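# Unload both bobbins from the creel into the crate

## Task

Take both bobbins off the creel and leave them both resting inside the crate.

## Robot and tools

ROBOT. Two arms, left_arm and right_arm, each ending in a two-finger parallel gripper. The left base sits near (-0.007, +0.235, 0) m and the right near (+0.021, -0.222, 0) m, each turned a few degrees about z (quat_wxyz about (1, 0, 0, -0.024) and (1, 0, 0, -0.026)). A camera stand is fixed to the floor behind them. Loose objects may occasionally get a small shove from outside.

FRAMES. The scene frame has its origin at table-top height, halfway between the nominal bases: +x points out over the table, +y toward left_arm, +z up. Arm names do not match image left/right. Reported end_effector_position (m), end_effector_quat_wxyz and Hand target are in this frame and may be off by a few cm, more at long reach. Motion offsets are instead along each Hand target's own axes: the fingers point along its +z and close along its y. The reported position is the point between the pads, under 1 cm behind the tips.

ROW FORMAT (used by execute_actions and move). Always 14 numbers in [-1, 1]: left_arm dx, dy, dz, rx, ry, rz, opening, then the same seven for right_arm. The six pose numbers are an offset, not a pose: measured from that arm's Hand target as it stood when the action or move began, along that target's own axes. Scale: 1.0 = 0.6 m for dx, dy, dz and 180 degrees for the rotation vector rx, ry, rz. Rows inside one action or one move list do not add up; all count from the same start. A new action or call starts from the new Hand target, so sending the same offset twice goes twice as far. Six zeros re-request the current Hand target (useful to end a push or to make a gripper that settled short try again). Opening is absolute, not an offset: +1 fully open (pad gap about 87 mm), +0.5 about 69, 0 about 43, -0.5 about 18, -1 closed. A 0 there is a real command, so resend the current opening to leave a gripper alone.

TOOLS.
- execute_actions(actions, cameras): actions is a list of actions; each action is up to 15 rows, one per 1/30 s step, and a short action repeats its last row to fill 15 steps. An empty list returns state plus all camera images. cameras: list of names, ["all"], or [].
- move(target, speed, blend, opening_speed, blocking, cameras): target is one 14-number row or a list of up to 15 rows, every row an offset from the same starting Hand targets. Grippers follow straight lines, finishing together, taking 0.5 s to 10 s (cut off at 10 s). speed: m/s, 0.002 to 2.9, default 0.25 (rotation up to twice that in rad/s); one value or one per row. blend: corner rounding radius in m per row, default 0 (full stop at each). opening_speed: how fast the opening changes, per second on the -1..+1 scale, at least 0.2. blocking=false returns after about 0.5 s while motion continues. Paths ignore obstacles and the other arm; grippers lag and drift, more when fast or near full stretch. Route around an arm's own base rather than close past it. Opening changes in later rows wait until everything is at rest. The result adds a move: line with the outcome (done, off_target, moving, held, fault) and limits (paced = commanded pose clipped, held = steps withheld).
- wait(seconds 0 to 10, cameras): lets time pass holding last commands; a running move keeps going.
- stop(cameras): brakes a running move; it needs some distance.
- zoom_image(camera, region): camera is cam_high, cam_low, cam_left_wrist or cam_right_wrist; region [x0, y0, x1, y1] pixels from top-left, at most 504 by 504, on that camera's newest image.
- finished_scene(scene): ends the current scene irreversibly; pass its number.

CONTROL BEHAVIOUR. Each step, commanded orientation is limited to 40 degrees from the measured one, then damped IK moves the joints, favouring position. Friction and gravity can leave a gripper short, low or tilted; tiny moves may not happen or go sideways. Check pose after each move and correct tilt. A wrist close to the waist axis can make the whole arm swing.

RESULT LINES. Hand target: your last commanded pose after clipping. Tool commands: current gripper commands. grip_measured: finger motor position on the command scale (Joint positions gives it 0 closed to 1 open); may be off by about 1 mm. Joint velocities may show "within noise". Joint torques include the arm's weight, have per-arm offsets, and for joints 1 to 3 wrap at ±28 N m. Joint ranges in rad: waist -2.618..3.054, shoulder 0..3.142, elbow 0..3.142 (straight at 2.901), wrist pitch and yaw -1.571..1.571, wrist roll -2.094..2.094.

GRASPING. Note grip_measured when the pads touch the bobbin, then command about 0.04 lower for a firm hold (less for lighter). Pads give roughly 20 N each; closing fast can squeeze harder.

CAMERAS. cam_high (504x504) looks down from above the front of the table; cam_low (504x504) views from the -y side at low height; cam_left_wrist and cam_right_wrist (672x504) ride on the grippers and may show a slightly stale view while moving. Calibration is approximate.

AVOID. Dropping a bobbin, releasing it while it still moves, slamming or pressing hard into the table, creel or crate, and anything ending up off the table. Keep the arms apart: the clearance check does not protect grippers or wrist cameras, and one gripper closing on the other's fingers counts as a collision. Avoid straining camera cables and unnecessary arm stops. Holding loads, stretching out or pushing at unreachable poses heats motors: MOTOR HOT appears at 75 °C, at 90 °C that arm folds and stops working, at 100 °C it goes limp. Before finishing, both bobbins must sit in the crate stably with the grippers released.

Each tool is called as name([rows], argument=value, ...), one row to a line, values as JSON.

## Session

execute_actions(actions=[])

Scene clock: 0.00 s.
left_arm: end_effector_position=(+0.3409, +0.0943, +0.1862) grip_measured=+1.000 end_effector_quat_wxyz=(+0.443, -0.100, +0.889, -0.053) | right_arm: end_effector_position=(+0.3504, -0.1791, +0.1882) grip_measured=+0.966 end_effector_quat_wxyz=(+0.577, +0.331, +0.742, +0.080)
Joint positions: left_arm=[-0.464 1.332 1.101 -0.479 -0.396 -0.552 1] | right_arm=[0.405 0.951 0.625 -0.071 0.597 0.789 0.983]
Joint velocities: within noise
Joint torques (N m): no reading
Motor temperatures (°C): left_arm=[25 30 34 27 23 28 23] | right_arm=[22 29 32 28 22 26 26]
Heat: left arm: 34 °C; right arm: 32 °C.
Hand target: left_arm +0.3428, +0.0932, +0.1943; +0.451, -0.102, +0.885, -0.059 | right_arm +0.3503, -0.1788, +0.1896; +0.577, +0.331, +0.743, +0.081
Tool commands: left_gripper/opening=+1.0 right_gripper/opening=+1.0

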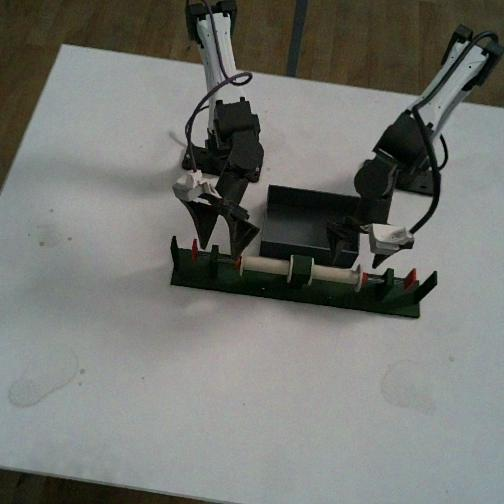

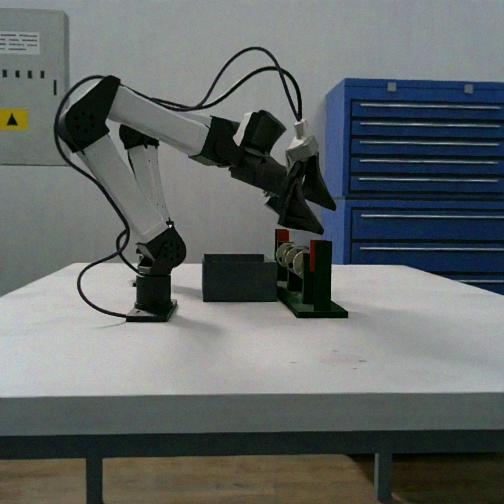

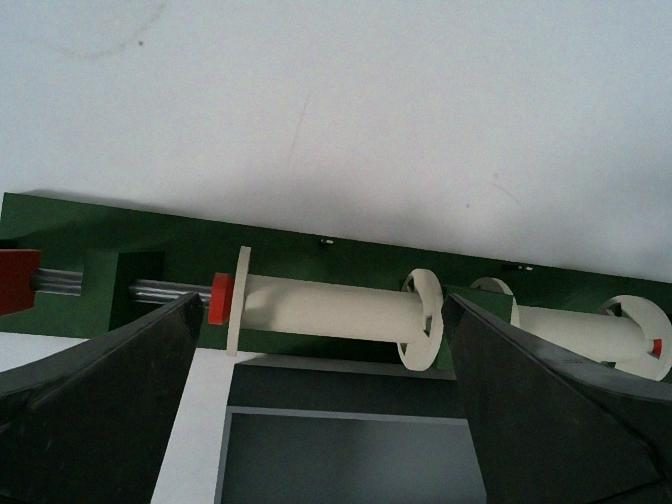

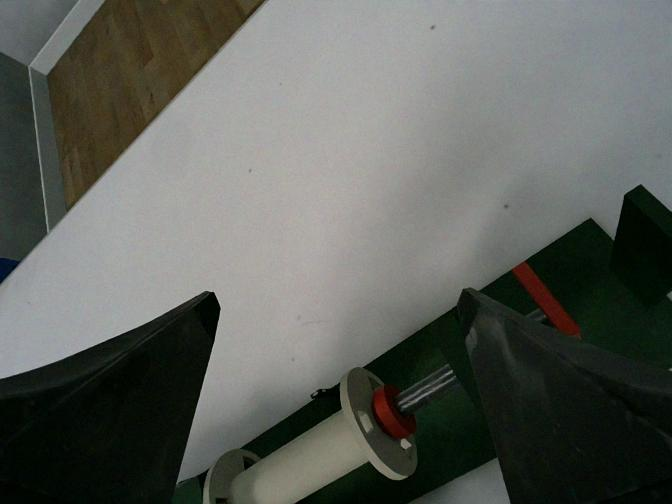

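zoom_image(camera="cam_high", region=[150, 160, 450, 340])

zoom_image(camera="cam_left_wrist", region=[0, 180, 340, 420])

zoom_image(camera="cam_left_wrist", region=[330, 180, 672, 420])

zoom_image(camera="cam_right_wrist", region=[300, 180, 672, 504])

zoom_image(camera="cam_low", region=[190, 210, 360, 330])

Scaled by 1.680.

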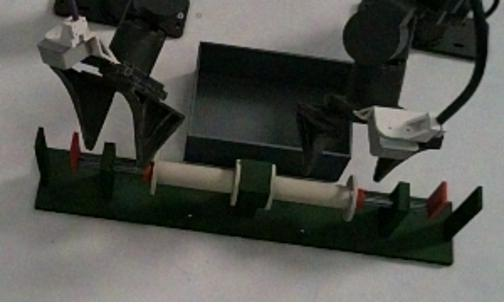

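Scaled by 1.482.

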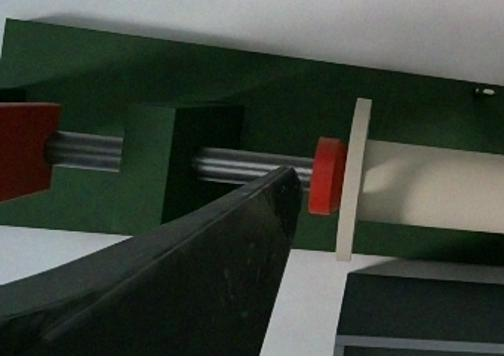

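Scaled by 1.474.

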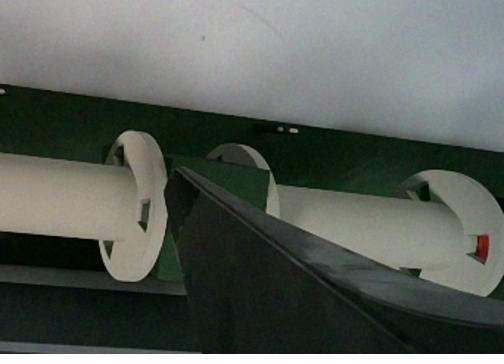

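Scaled by 1.355.

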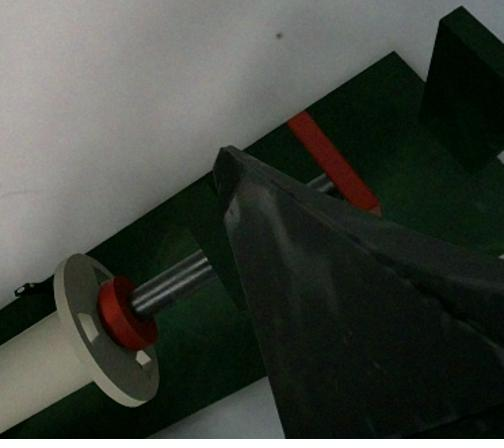

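Scaled by 2.965.

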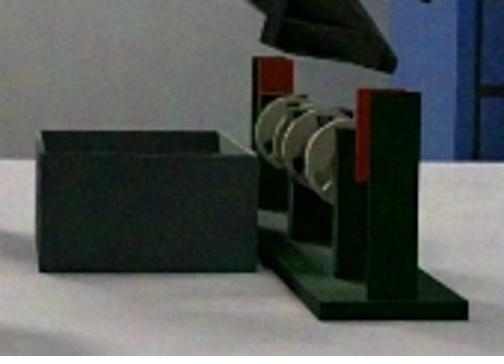

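move(target=[-0.033,0.1725,-0.229,-0.039,0.2986,0.0675,1,-0.108,-0.026,-0.186,0.0565,0.4025,-0.231,1], cameras=["all"])

Scene clock: 83.20 s.
left_arm: end_effector_position=(+0.2351, +0.1989, +0.2685) grip_measured=+1.000 end_effector_quat_wxyz=(+0.181, -0.005, +0.983, -0.024) | right_arm: end_effector_position=(+0.2574, -0.2000, +0.2684) grip_measured=+0.966 end_effector_quat_wxyz=(+0.183, +0.005, +0.983, +0.014)
Joint positions: left_arm=[-0.077 1.436 1.79 -1.558 0.001 -0.136 1] | right_arm=[0.129 1.411 1.768 -1.56 0.001 0.088 0.983]
Joint torques (N m): left_arm=[0.25 -6.04 4.05 0.97 0.09 0.21] | right_arm=[0.49 -4.85 6.37 0.9 0 -0.14]
Motor temperatures (°C): left_arm=[25 34 42 30 23 27 23] | right_arm=[22 28 38 31 22 26 25]
Heat: left arm: 42 °C; right arm: 38 °C.
Hand target: left_arm +0.2296, +0.2003, +0.2700; +0.000, +0.000, +1.000, +0.000 | right_arm +0.2500, -0.1994, +0.2698; +0.000, -0.001, +1.000, +0.000
Off the commanded pose: left_arm 0.006 m, 21 deg | right_arm 0.007 m, 21 deg.
joint sent to its limit (left arm) — joint 4 (wrist pitch), lower limit. The joint targets are off in orientation, not in position.
joint sent to its limit (right arm) — joint 4 (wrist pitch), lower limit. The joint targets are off in orientation, not in position.
move: off_target (left_arm, right_arm)
camera_calibration:
cam_left_wrist: T_world_to_cam=[[0.0192139, -0.997198, 0.0722988, 0.169427], [-0.863903, 0.0198422, 0.503266, 0.0851205], [-0.503291, -0.0721289, -0.861102, 0.506074], [0, 0, 0, 1]] pos_world=[0.324983, 0.203765, 0.380693]
cam_right_wrist: T_world_to_cam=[[-0.0220777, -0.999413, -0.0261835, -0.187763], [-0.86776, 0.00615001, 0.496946, 0.111166], [-0.496493, 0.0336924, -0.867387, 0.511269], [0, 0, 0, 1]] pos_world=[0.346162, -0.205563, 0.383308]

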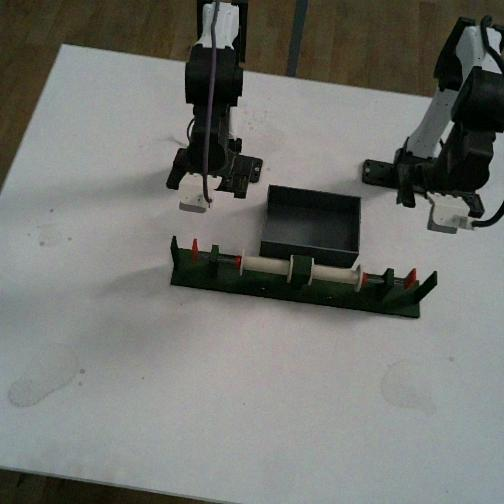

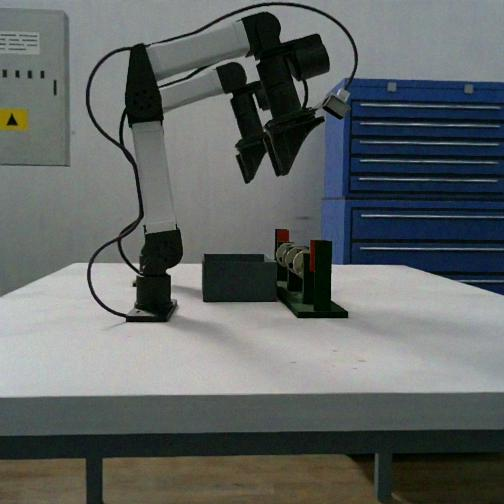

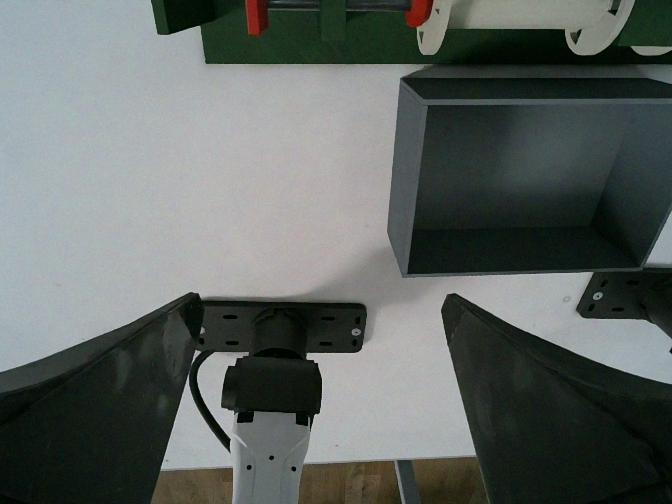

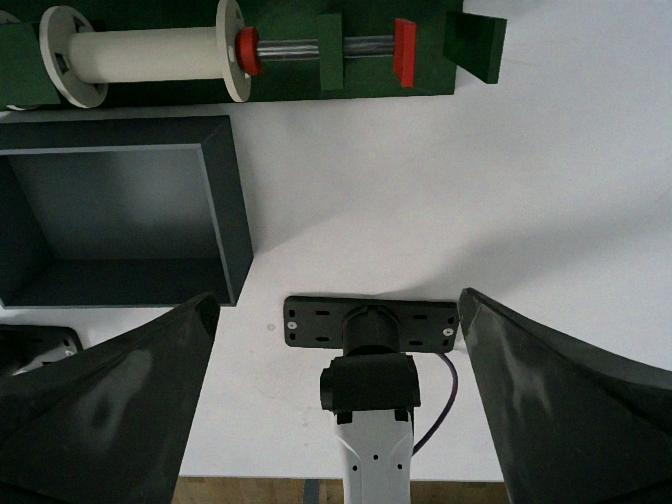

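zoom_image(camera="cam_right_wrist", region=[200, 0, 520, 120])

zoom_image(camera="cam_left_wrist", region=[150, 0, 470, 120])

zoom_image(camera="cam_high", region=[160, 220, 310, 320])

zoom_image(camera="cam_high", region=[290, 230, 450, 330])

Scaled by 1.575.

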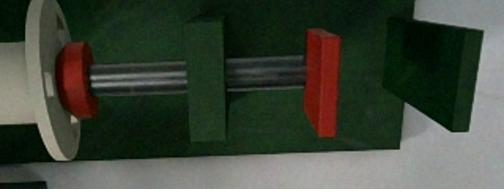

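Scaled by 1.575.

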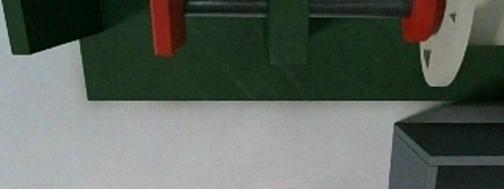

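Scaled by 3.360.

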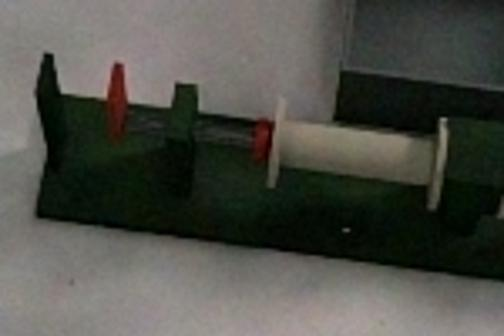

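Scaled by 3.150.

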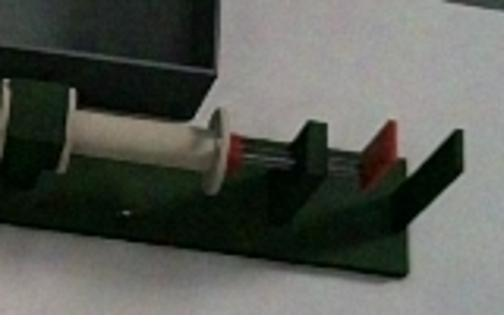

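move(target=[0,0,0,0,0,0,1,-0.12,-0.0693,0.1167,0,-0.111,0,1], cameras=["cam_high","cam_low","cam_right_wrist"])

Scene clock: 164.60 s.
left_arm: end_effector_position=(+0.2351, +0.1989, +0.2685) grip_measured=+1.000 end_effector_quat_wxyz=(+0.181, -0.005, +0.983, -0.024) | right_arm: end_effector_position=(+0.3193, -0.2405, +0.2041) grip_measured=+0.966 end_effector_quat_wxyz=(+0.176, +0.001, +0.984, -0.005)
Joint positions: left_arm=[-0.077 1.436 1.79 -1.558 0.001 -0.136 1] | right_arm=[-0.01 1.537 1.6 -1.281 -0.011 -0.058 0.983]
Joint torques (N m): left_arm=[0.21 -6.06 4.04 0.98 0.08 0.23] | right_arm=[-0.21 -4.55 7.16 1.12 -0.08 -0.12]
Heat: left arm: 39 °C; right arm: 35 °C.
Hand target: left_arm +0.2296, +0.2003, +0.2700; +0.000, +0.000, +1.000, +0.000 | right_arm +0.3220, -0.2411, +0.1998; +0.173, -0.001, +0.985, -0.001
Off the commanded pose: left_arm 0.006 m, 21 deg | right_arm 0.005 m, 1 deg.
joint sent to its limit (left arm) — joint 4 (wrist pitch), lower limit. The joint targets are off in orientation, not in position.
move: off_target (left_arm)
camera_calibration:
cam_right_wrist: T_world_to_cam=[[-0.0203378, -0.999694, 0.0140685, -0.237395], [-0.860463, 0.0246671, 0.508915, 0.196902], [-0.509107, -0.0017552, -0.860702, 0.481771], [0, 0, 0, 1]] pos_world=[0.409871, -0.241334, 0.317794]
Images, in order (width x height): cam_high 504x504, cam_low 504x504, cam_right_wrist 672x504.

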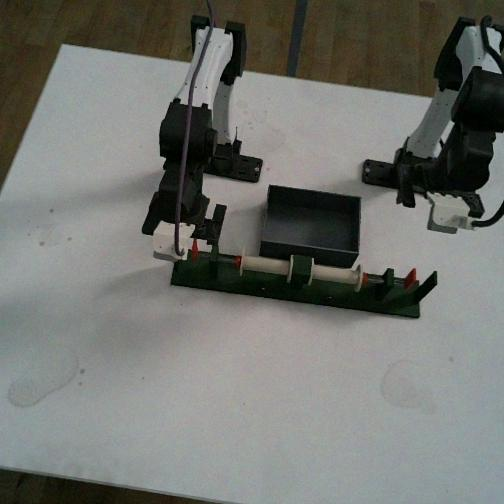

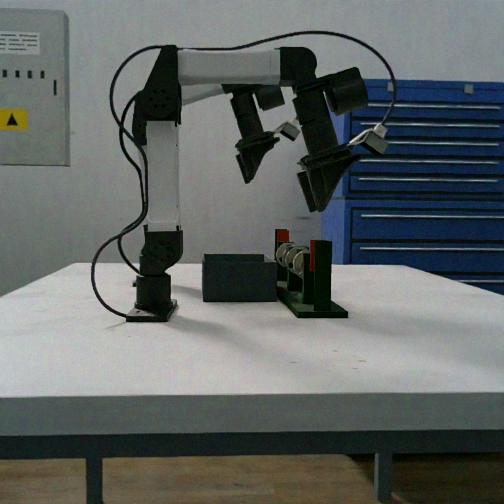

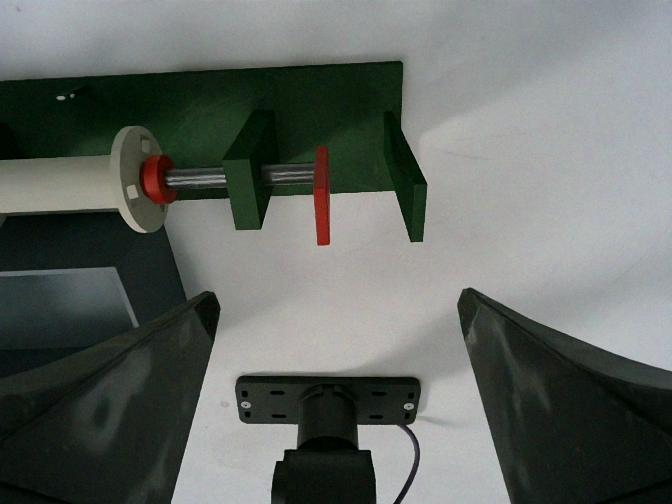

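zoom_image(camera="cam_right_wrist", region=[100, 50, 440, 260])

Scaled by 1.482.

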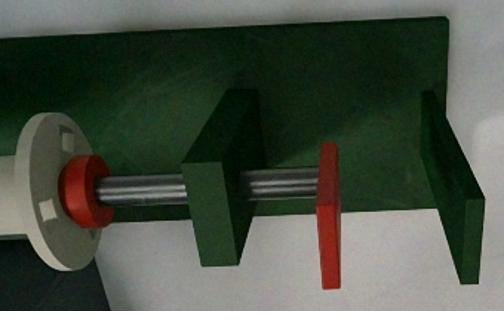

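move(target=[0,0,0,0,0,0,1,0.049,0.0058,0.1347,-0.005,0,-0.0136,0], speed=0.12, opening_speed=1.5, cameras=["cam_high","cam_low","cam_right_wrist"])

zoom_image(camera="cam_right_wrist", region=[150, 50, 520, 400])

zoom_image(camera="cam_low", region=[240, 160, 400, 330])

Scene clock: 190.57 s.
left_arm: end_effector_position=(+0.2351, +0.1989, +0.2685) grip_measured=+1.000 end_effector_quat_wxyz=(+0.181, -0.005, +0.983, -0.024) | right_arm: end_effector_position=(+0.3222, -0.2399, +0.1096) grip_measured=+0.000 end_effector_quat_wxyz=(+0.160, -0.017, +0.987, -0.001)
Joint positions: left_arm=[-0.077 1.436 1.79 -1.558 0.001 -0.136 1] | right_arm=[-0.01 1.537 1.227 -0.94 -0.024 -0.093 0.5]
Joint torques (N m): left_arm=[0.21 -6.05 4.05 0.97 0.08 0.23] | right_arm=[0.47 -7.84 6.75 1.09 -0.09 -0.13]
Heat: left arm: 39 °C; right arm: 35 °C.
Hand target: left_arm +0.2296, +0.2003, +0.2700; +0.000, +0.000, +1.000, +0.000 | right_arm +0.3219, -0.2377, +0.1138; +0.173, -0.023, +0.985, +0.004
Off the commanded pose: left_arm 0.006 m, 21 deg | right_arm 0.005 m, 2 deg.
joint sent to its limit (left arm) — joint 4 (wrist pitch), lower limit. The joint targets are off in orientation, not in position.
move: off_target (left_arm)
camera_calibration:
cam_right_wrist: T_world_to_cam=[[0.0169925, -0.999787, 0.0116897, -0.247226], [-0.843951, -0.00807267, 0.53636, 0.231145], [-0.536151, -0.0189796, -0.843908, 0.404751], [0, 0, 0, 1]] pos_world=[0.416284, -0.237626, 0.220486]
Images, in order (width x height): cam_high 504x504, cam_low 504x504, cam_right_wrist 672x504.

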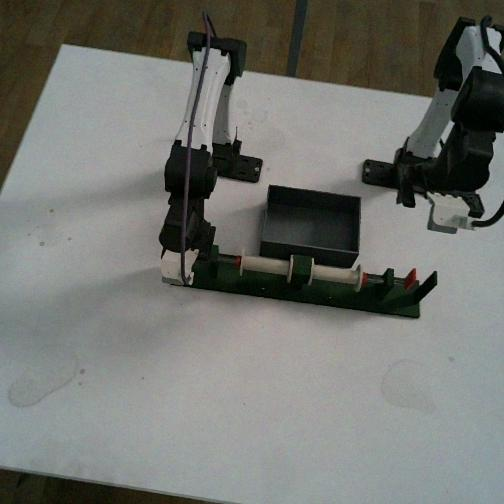

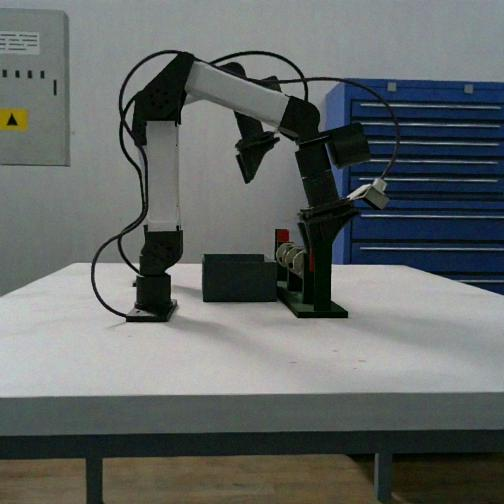

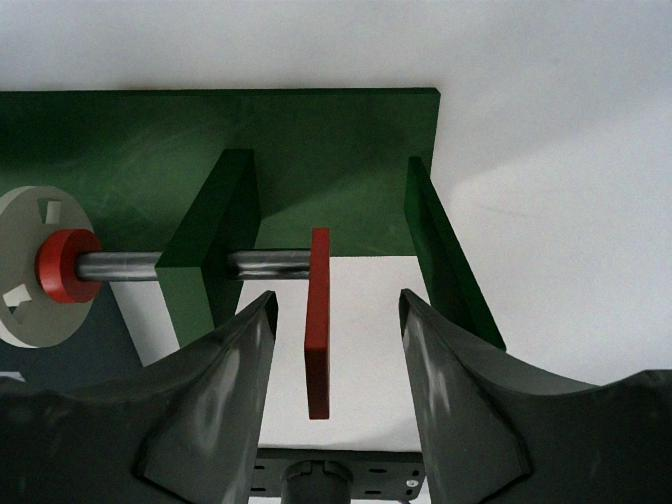

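Scaled by 1.362.

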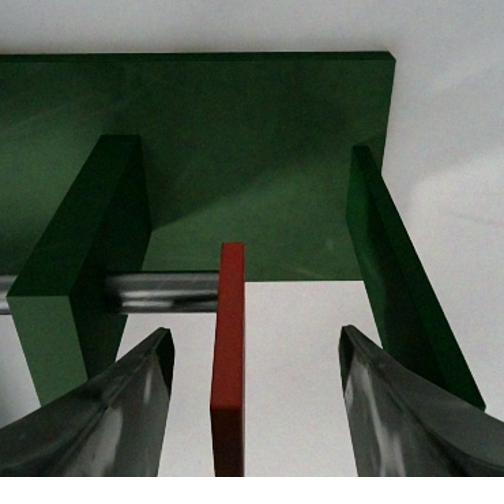

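Scaled by 2.965.

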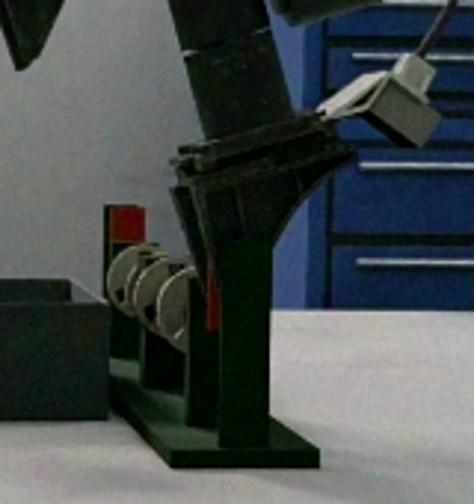

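move([
  [0,0,0,0,0,0,1,0,0.01,0.0,0,0,0,0],
  [0,0,0,0,0,0,1,0,0.01,0.0,0,0,0,-0.95],
], speed=0.05, opening_speed=0.8, cameras=["cam_high","cam_low","cam_right_wrist"])

Scene clock: 202.93 s.
left_arm: end_effector_position=(+0.2351, +0.1989, +0.2685) grip_measured=+1.000 end_effector_quat_wxyz=(+0.181, -0.005, +0.983, -0.024) | right_arm: end_effector_position=(+0.3229, -0.2342, +0.1097) grip_measured=-0.826 end_effector_quat_wxyz=(+0.161, -0.015, +0.987, +0.003)
Joint positions: left_arm=[-0.077 1.436 1.79 -1.558 0.001 -0.136 1] | right_arm=[0.006 1.537 1.227 -0.938 -0.025 -0.072 0.087]
Joint torques (N m): left_arm=[0.21 -6.05 4.05 0.97 0.08 0.23] | right_arm=[0.87 -8.12 6.45 1.09 0.01 -0.14]
Heat: left arm: 39 °C; right arm: 36 °C.
Hand target: left_arm +0.2296, +0.2003, +0.2700; +0.000, +0.000, +1.000, +0.000 | right_arm +0.3217, -0.2317, +0.1138; +0.173, -0.023, +0.985, +0.004
Off the commanded pose: left_arm 0.006 m, 21 deg | right_arm 0.005 m, 2 deg.
joint sent to its limit (left arm) — joint 4 (wrist pitch), lower limit. The joint targets are off in orientation, not in position.
move: off_target (left_arm)
camera_calibration:
cam_right_wrist: T_world_to_cam=[[0.0136207, -0.999901, 0.00366184, -0.239494], [-0.845016, -0.00955285, 0.534655, 0.23197], [-0.534567, -0.0103767, -0.845063, 0.406876], [0, 0, 0, 1]] pos_world=[0.416783, -0.233032, 0.220689]
Images, in order (width x height): cam_high 504x504, cam_low 504x504, cam_right_wrist 672x504.

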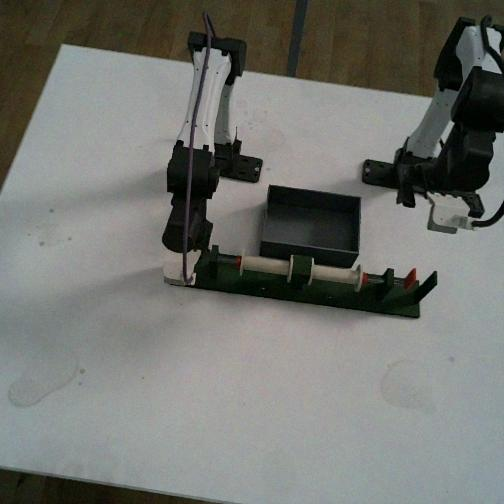

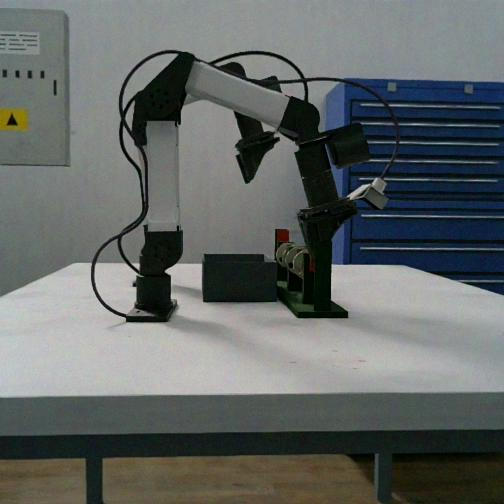

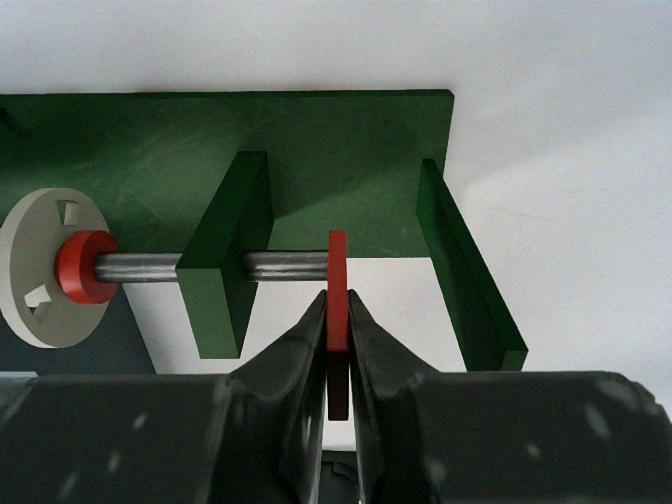

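move(target=[-0.15,-0.4,0,0.1479,-0.1547,0.4691,1,0,0,0,0,0,0,-0.95], cameras=["cam_high","cam_low","cam_left_wrist"])

Scene clock: 224.37 s.
left_arm: end_effector_position=(+0.3197, -0.0355, +0.2657) grip_measured=+1.000 end_effector_quat_wxyz=(+0.234, +0.645, +0.699, -0.202) | right_arm: end_effector_position=(+0.3229, -0.2342, +0.1097) grip_measured=-0.826 end_effector_quat_wxyz=(+0.161, -0.015, +0.987, +0.003)
Joint positions: left_arm=[-0.519 2.065 2.479 -1.557 0.475 0.82 1] | right_arm=[0.006 1.537 1.227 -0.938 -0.025 -0.072 0.087]
Joint torques (N m): left_arm=[-0.83 -8.94 7.16 1.01 0.4 0.25] | right_arm=[0.92 -8.12 6.49 1.1 0.01 -0.12]
Motor temperatures (°C): left_arm=[24 34 39 27 23 27 22] | right_arm=[22 34 36 28 22 25 26]
Heat: left arm: 39 °C; right arm: 36 °C.
Hand target: left_arm +0.3195, -0.0399, +0.2700; +0.217, +0.659, +0.689, -0.208 | right_arm +0.3217, -0.2317, +0.1138; +0.173, -0.023, +0.985, +0.004
Off the commanded pose: left_arm 0.006 m, 3 deg | right_arm 0.005 m, 2 deg.
joint sent to its limit (left arm) — joint 4 (wrist pitch), lower limit. The joint targets are off in orientation, not in position.
move: off_target (left_arm)
camera_calibration:
cam_left_wrist: T_world_to_cam=[[-0.995351, -0.0960651, 0.00696929, 0.30797], [-0.0909591, 0.96131, 0.260019, 0.0151763], [-0.0316784, 0.258176, -0.965578, 0.418034], [0, 0, 0, 1]] pos_world=[0.321161, -0.0929305, 0.397553]
Images, in order (width x height): cam_high 504x504, cam_low 504x504, cam_left_wrist 672x504.

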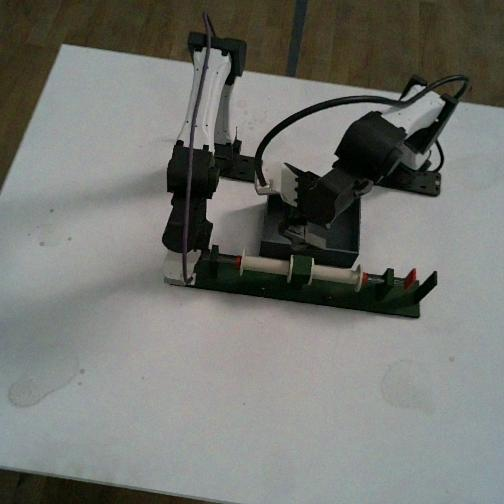

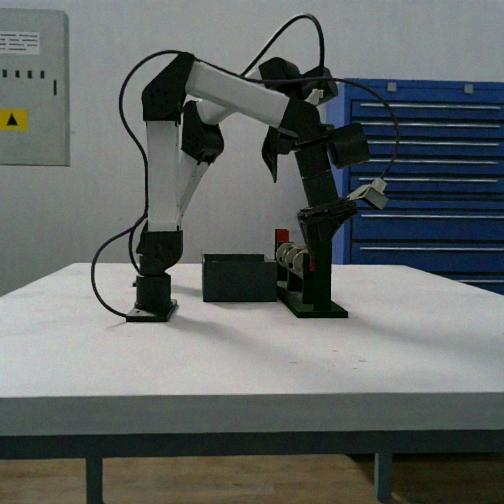

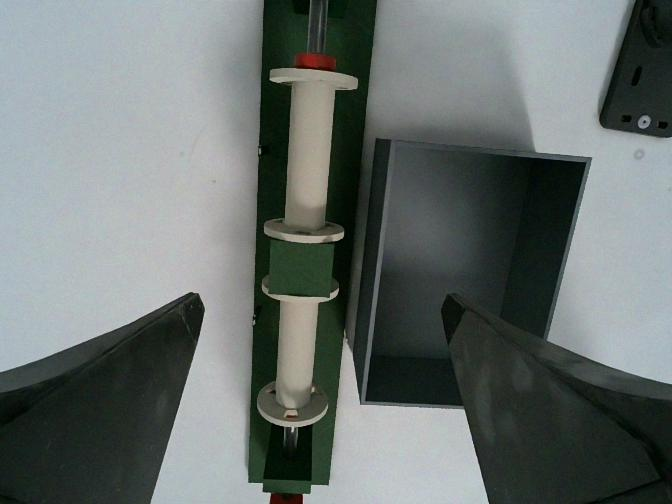

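move(target=[0.0327,0.0255,0.1923,0.0067,-0.0278,0.0091,1,0,0,0,0,0,0,-0.95], speed=0.15, cameras=["cam_high","cam_low","cam_left_wrist","cam_right_wrist"])

Scene clock: 249.73 s.
left_arm: end_effector_position=(+0.3397, -0.0844, +0.1552) grip_measured=+1.000 end_effector_quat_wxyz=(+0.230, +0.661, +0.675, -0.235) | right_arm: end_effector_position=(+0.3229, -0.2342, +0.1097) grip_measured=-0.826 end_effector_quat_wxyz=(+0.161, -0.015, +0.987, +0.003)
Joint positions: left_arm=[-0.563 2.062 1.979 -1.063 0.534 0.821 1] | right_arm=[0.006 1.537 1.227 -0.938 -0.025 -0.072 0.087]
Joint torques (N m): left_arm=[-0.95 -13 5.11 1.28 0.45 0.04] | right_arm=[0.9 -8.08 6.49 1.09 0.01 -0.15]
Heat: left arm: 40 °C; right arm: 36 °C.
Hand target: left_arm +0.3372, -0.0891, +0.1642; +0.243, +0.662, +0.667, -0.240 | right_arm +0.3217, -0.2317, +0.1138; +0.173, -0.023, +0.985, +0.004
Off the commanded pose: left_arm 0.011 m, 2 deg | right_arm 0.005 m, 2 deg.
move: off_target (left_arm)
camera_calibration:
cam_left_wrist: T_world_to_cam=[[-0.998828, -0.0258149, 0.040932, 0.325782], [-0.0162123, 0.975458, 0.219587, 0.0748178], [-0.0455961, 0.218666, -0.974734, 0.327403], [0, 0, 0, 1]] pos_world=[0.341542, -0.136163, 0.289367]
cam_right_wrist: T_world_to_cam=[[0.0136207, -0.999901, 0.00366184, -0.239494], [-0.845016, -0.00955285, 0.534655, 0.23197], [-0.534567, -0.0103767, -0.845063, 0.406876], [0, 0, 0, 1]] pos_world=[0.416783, -0.233032, 0.220689]

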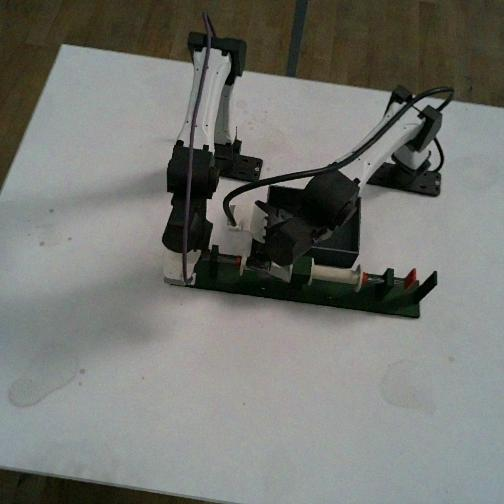

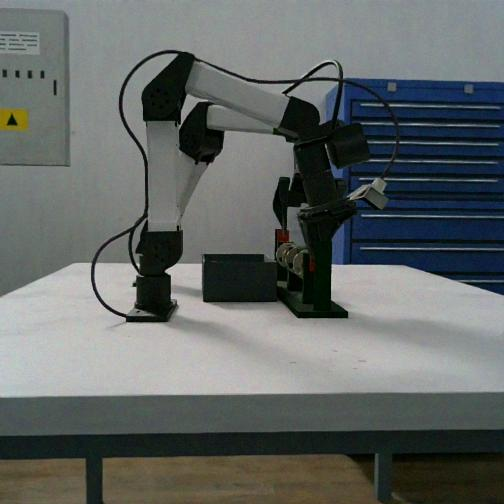

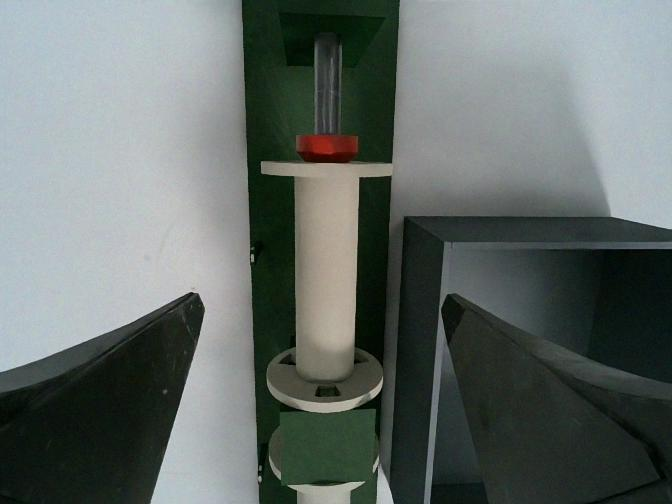

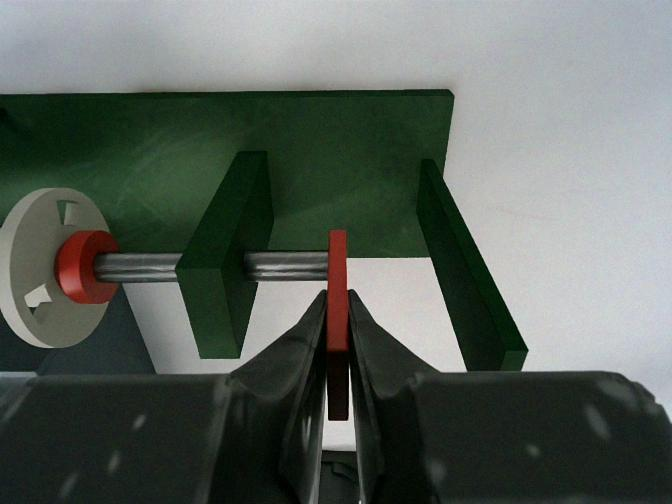

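move(target=[0.0805,-0.0045,0.0847,0,0,0,1,0,0,0,0,0,0,-0.95], speed=0.1, cameras=["cam_high","cam_low","cam_left_wrist"])

Scene clock: 271.63 s.
left_arm: end_effector_position=(+0.3336, -0.0805, +0.0745) grip_measured=+1.000 end_effector_quat_wxyz=(+0.217, +0.660, +0.679, -0.238) | right_arm: end_effector_position=(+0.3229, -0.2342, +0.1097) grip_measured=-0.826 end_effector_quat_wxyz=(+0.161, -0.015, +0.987, +0.003)
Joint positions: left_arm=[-0.563 2.059 1.661 -0.776 0.536 0.821 1] | right_arm=[0.006 1.537 1.227 -0.938 -0.025 -0.072 0.087]
Joint torques (N m): left_arm=[-0.5 -15.21 5.07 1.26 0.45 0.1] | right_arm=[0.9 -8.12 6.53 1.09 0 -0.16]
Motor temperatures (°C): left_arm=[24 46 40 27 24 27 22] | right_arm=[22 35 36 28 22 25 26]
Heat: left arm: 46 °C; right arm: 36 °C.
Hand target: left_arm +0.3346, -0.0847, +0.0942; +0.243, +0.662, +0.667, -0.240 | right_arm +0.3217, -0.2317, +0.1138; +0.173, -0.023, +0.985, +0.004
Off the commanded pose: left_arm 0.020 m, 3 deg | right_arm 0.005 m, 2 deg.
move: off_target (left_arm)
camera_calibration:
cam_left_wrist: T_world_to_cam=[[-0.997572, -0.0258341, 0.0646743, 0.320882], [-0.00998796, 0.972124, 0.234254, 0.0852042], [-0.0689231, 0.233039, -0.970022, 0.256214], [0, 0, 0, 1]] pos_world=[0.338613, -0.134247, 0.207821]
Images, in order (width x height): cam_high 504x504, cam_low 504x504, cam_left_wrist 672x504.

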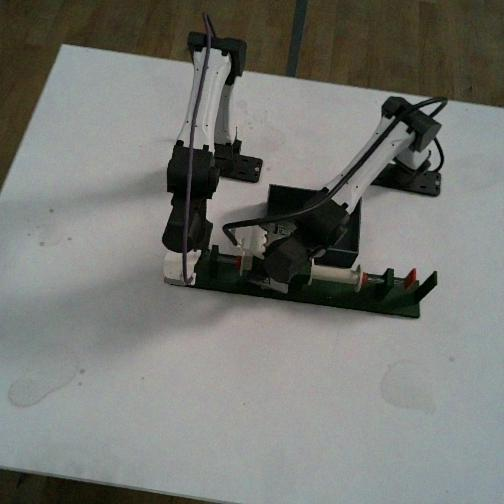

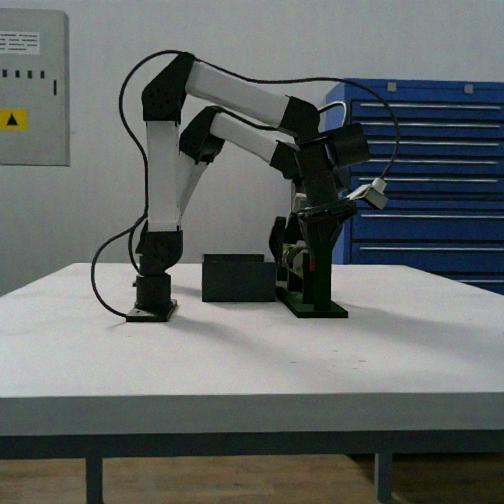

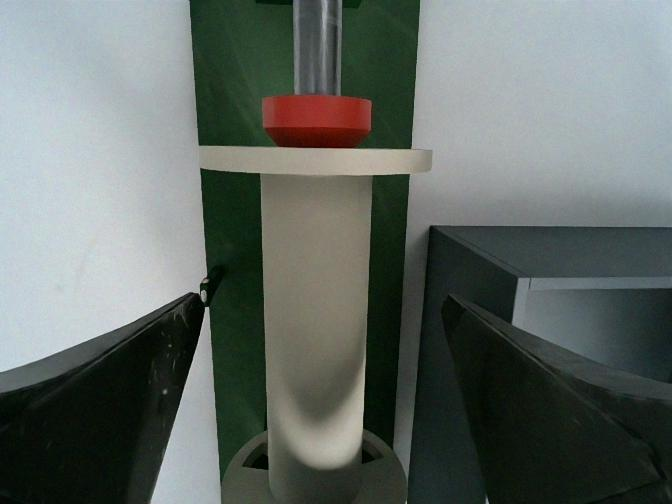

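move(target=[-0.0128,0,-0.0153,0,0,0,1,0,0,0,0,0,0,-0.95], speed=0.1, cameras=["cam_left_wrist"])

Scene clock: 282.13 s.
left_arm: end_effector_position=(+0.3302, -0.0782, +0.0778) grip_measured=+1.000 end_effector_quat_wxyz=(+0.212, +0.659, +0.680, -0.239) | right_arm: end_effector_position=(+0.3229, -0.2342, +0.1097) grip_measured=-0.826 end_effector_quat_wxyz=(+0.161, -0.015, +0.987, +0.003)
Joint positions: left_arm=[-0.563 2.048 1.661 -0.795 0.536 0.821 1] | right_arm=[0.006 1.537 1.227 -0.938 -0.025 -0.072 0.087]
Joint torques (N m): left_arm=[-0.49 -14.86 8.23 0.95 0.45 0.09] | right_arm=[0.9 -8.09 6.48 1.1 0.01 -0.15]
Heat: left arm: 49 °C; right arm: 36 °C.
Hand target: left_arm +0.3346, -0.0847, +0.1062; +0.243, +0.662, +0.667, -0.240 | right_arm +0.3217, -0.2317, +0.1138; +0.173, -0.023, +0.985, +0.004
Off the commanded pose: left_arm 0.029 m, 4 deg | right_arm 0.005 m, 2 deg.
move: off_target (left_arm)
camera_calibration:
cam_left_wrist: T_world_to_cam=[[-0.997088, -0.0261909, 0.0716203, 0.316661], [-0.00832043, 0.970929, 0.239223, 0.0811766], [-0.0758037, 0.237931, -0.96832, 0.261077], [0, 0, 0, 1]] pos_world=[0.336205, -0.132641, 0.210707]
Images, in order (width x height): cam_left_wrist 672x504.

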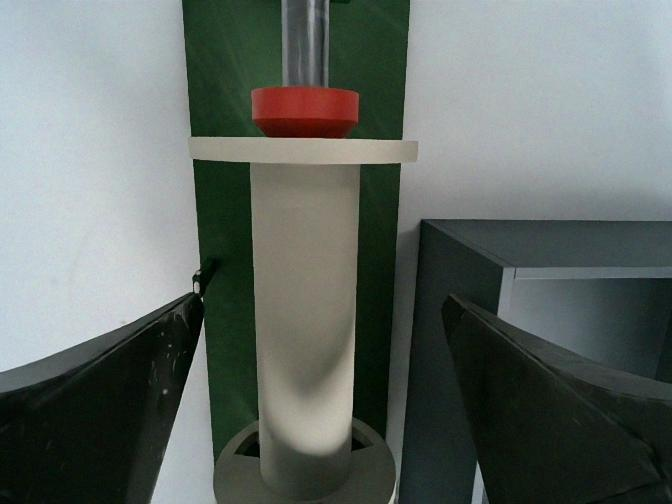

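move(target=[0,0.0133,0,0,0,0,1,0,0,0,0,0,0,-0.95], speed=0.1, cameras=["cam_left_wrist"])

Scene clock: 287.93 s.
left_arm: end_effector_position=(+0.3346, -0.0819, +0.0893) grip_measured=+1.000 end_effector_quat_wxyz=(+0.222, +0.660, +0.677, -0.239) | right_arm: end_effector_position=(+0.3229, -0.2342, +0.1097) grip_measured=-0.826 end_effector_quat_wxyz=(+0.161, -0.015, +0.987, +0.003)
Joint positions: left_arm=[-0.563 2.048 1.701 -0.816 0.54 0.821 1] | right_arm=[0.006 1.537 1.227 -0.938 -0.025 -0.072 0.087]
Joint torques (N m): left_arm=[0.54 -12.21 8.61 1.01 0.46 0.19] | right_arm=[0.92 -8.06 6.54 1.08 0.02 -0.14]
Heat: left arm: 49 °C; right arm: 36 °C.
Hand target: left_arm +0.3425, -0.0846, +0.1063; +0.243, +0.662, +0.667, -0.240 | right_arm +0.3217, -0.2317, +0.1138; +0.173, -0.023, +0.985, +0.004
Off the commanded pose: left_arm 0.019 m, 3 deg | right_arm 0.005 m, 2 deg.
move: off_target (left_arm)
camera_calibration:
cam_left_wrist: T_world_to_cam=[[-0.998033, -0.0240272, 0.057905, 0.3218], [-0.0103558, 0.974137, 0.22572, 0.0842184], [-0.0618308, 0.224676, -0.97247, 0.268166], [0, 0, 0, 1]] pos_world=[0.33862, -0.134559, 0.22314]
Images, in order (width x height): cam_left_wrist 672x504.

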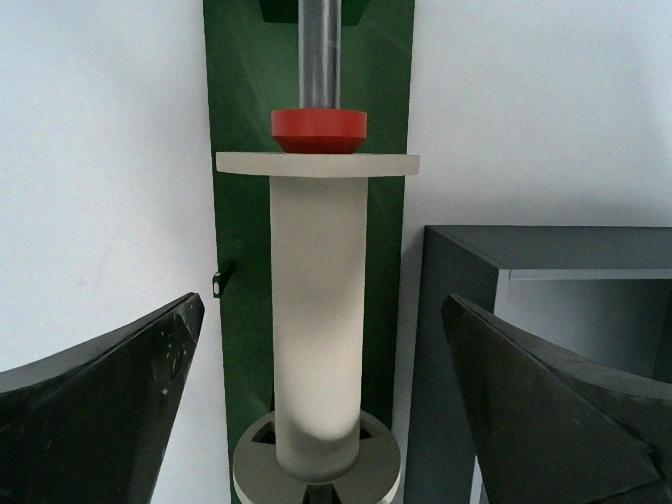

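move(target=[0,0,0,0,0,0,-0.35,0,0,0,0,0,0,-0.95], opening_speed=0.8, cameras=["cam_left_wrist","cam_right_wrist"])

Scene clock: 293.90 s.
left_arm: end_effector_position=(+0.3357, -0.0815, +0.0895) grip_measured=-0.262 end_effector_quat_wxyz=(+0.223, +0.660, +0.677, -0.239) | right_arm: end_effector_position=(+0.3229, -0.2342, +0.1097) grip_measured=-0.826 end_effector_quat_wxyz=(+0.161, -0.015, +0.987, +0.003)
Joint positions: left_arm=[-0.561 2.048 1.701 -0.813 0.54 0.822 0.369] | right_arm=[0.006 1.537 1.227 -0.938 -0.025 -0.072 0.087]
Joint torques (N m): left_arm=[0.32 -12.19 8.62 0.97 0.46 0.19] | right_arm=[0.94 -8.1 6.52 1.1 0.02 -0.13]
Heat: left arm: 48 °C; right arm: 36 °C.
Hand target: left_arm +0.3425, -0.0847, +0.1063; +0.243, +0.662, +0.667, -0.240 | right_arm +0.3217, -0.2317, +0.1138; +0.173, -0.023, +0.985, +0.004
Off the commanded pose: left_arm 0.018 m, 3 deg | right_arm 0.005 m, 2 deg.
move: off_target (left_arm)
camera_calibration:
cam_left_wrist: T_world_to_cam=[[-0.99812, -0.0253988, 0.0557848, 0.323026], [-0.0122737, 0.974493, 0.224082, 0.0845646], [-0.0600533, 0.222976, -0.972972, 0.267545], [0, 0, 0, 1]] pos_world=[0.339524, -0.133859, 0.223344]
cam_right_wrist: T_world_to_cam=[[0.0136207, -0.999901, 0.00366184, -0.239494], [-0.845016, -0.00955285, 0.534655, 0.23197], [-0.534567, -0.0103767, -0.845063, 0.406876], [0, 0, 0, 1]] pos_world=[0.416783, -0.233032, 0.220689]
Images, in order (width x height): cam_left_wrist 672x504, cam_right_wrist 672x504.

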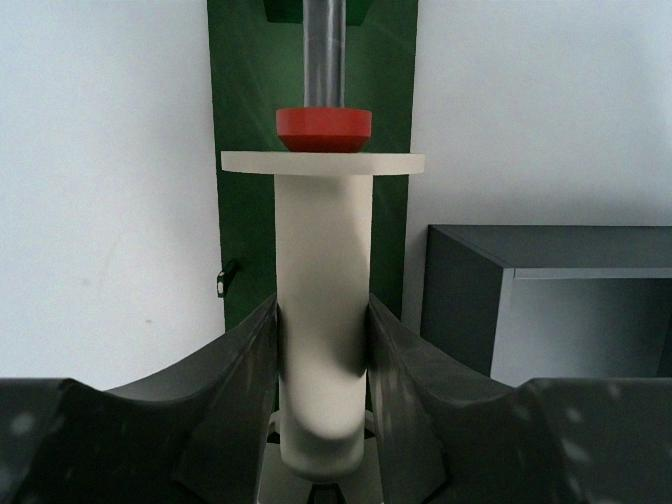

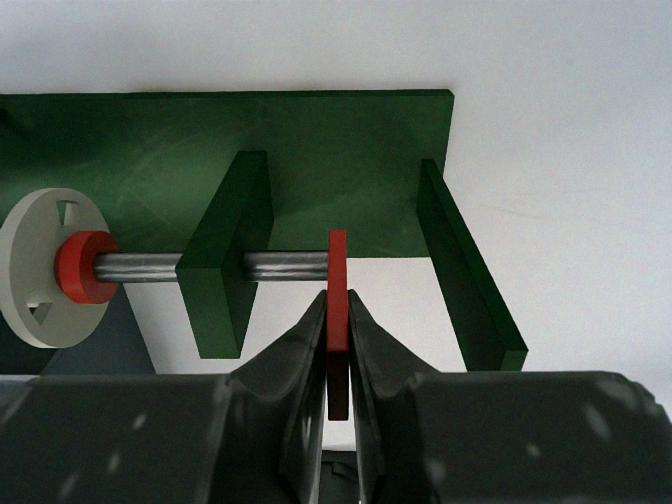

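move(target=[0,0,0,0,0,0,-0.35,0,-0.0333,0,0,0,0,-0.97], speed=0.05, cameras=["cam_left_wrist","cam_right_wrist"])

Scene clock: 297.77 s.
left_arm: end_effector_position=(+0.3357, -0.0815, +0.0895) grip_measured=-0.262 end_effector_quat_wxyz=(+0.223, +0.660, +0.677, -0.239) | right_arm: end_effector_position=(+0.3229, -0.2371, +0.1100) grip_measured=-0.818 end_effector_quat_wxyz=(+0.163, -0.019, +0.986, +0.024)
Joint positions: left_arm=[-0.561 2.048 1.701 -0.813 0.54 0.822 0.369] | right_arm=[-0.03 1.537 1.227 -0.938 -0.079 -0.108 0.091]
Joint torques (N m): left_arm=[0.31 -12.19 8.64 0.98 0.46 0.18] | right_arm=[-1.66 -7.25 7.43 1.04 0.34 -0.48]
Heat: left arm: 48 °C; right arm: 36 °C.
Hand target: left_arm +0.3425, -0.0847, +0.1063; +0.243, +0.661, +0.668, -0.240 | right_arm +0.3226, -0.2516, +0.1138; +0.173, -0.023, +0.985, +0.004
Off the commanded pose: left_arm 0.018 m, 3 deg | right_arm 0.015 m, 3 deg.
move: off_target (left_arm, right_arm)
camera_calibration:
cam_left_wrist: T_world_to_cam=[[-0.99812, -0.0253988, 0.0557848, 0.323026], [-0.0122737, 0.974493, 0.224082, 0.0845646], [-0.0600533, 0.222976, -0.972972, 0.267545], [0, 0, 0, 1]] pos_world=[0.339524, -0.133859, 0.223344]
cam_right_wrist: T_world_to_cam=[[0.0283869, -0.998967, -0.0354889, -0.242671], [-0.846952, -0.0428935, 0.529937, 0.225041], [-0.530911, 0.0150141, -0.847294, 0.4121], [0, 0, 0, 1]] pos_world=[0.416276, -0.238955, 0.2213]
Images, in order (width x height): cam_left_wrist 672x504, cam_right_wrist 672x504.

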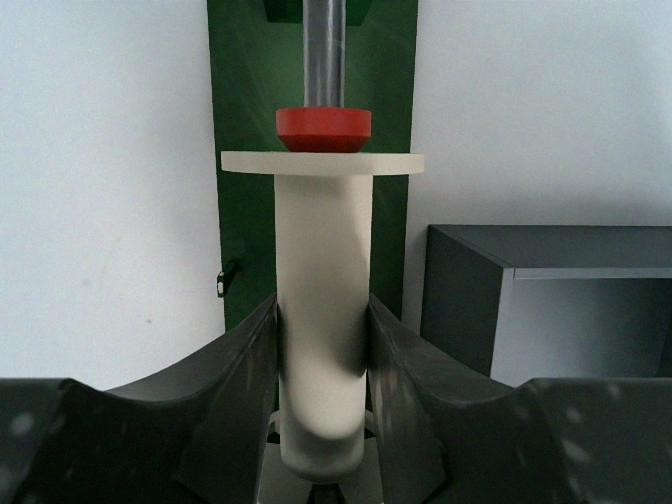

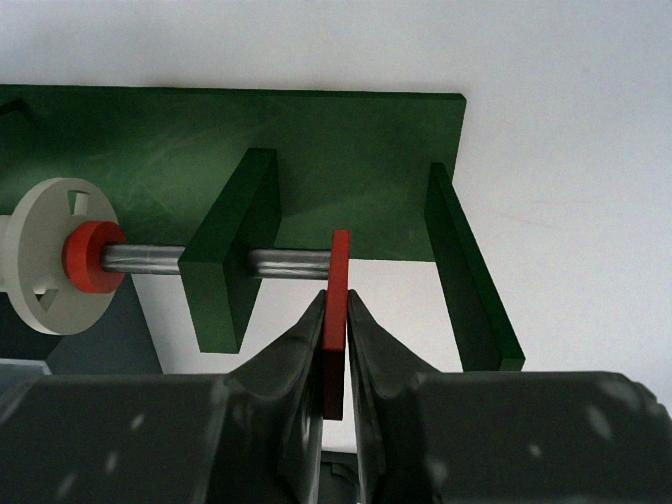

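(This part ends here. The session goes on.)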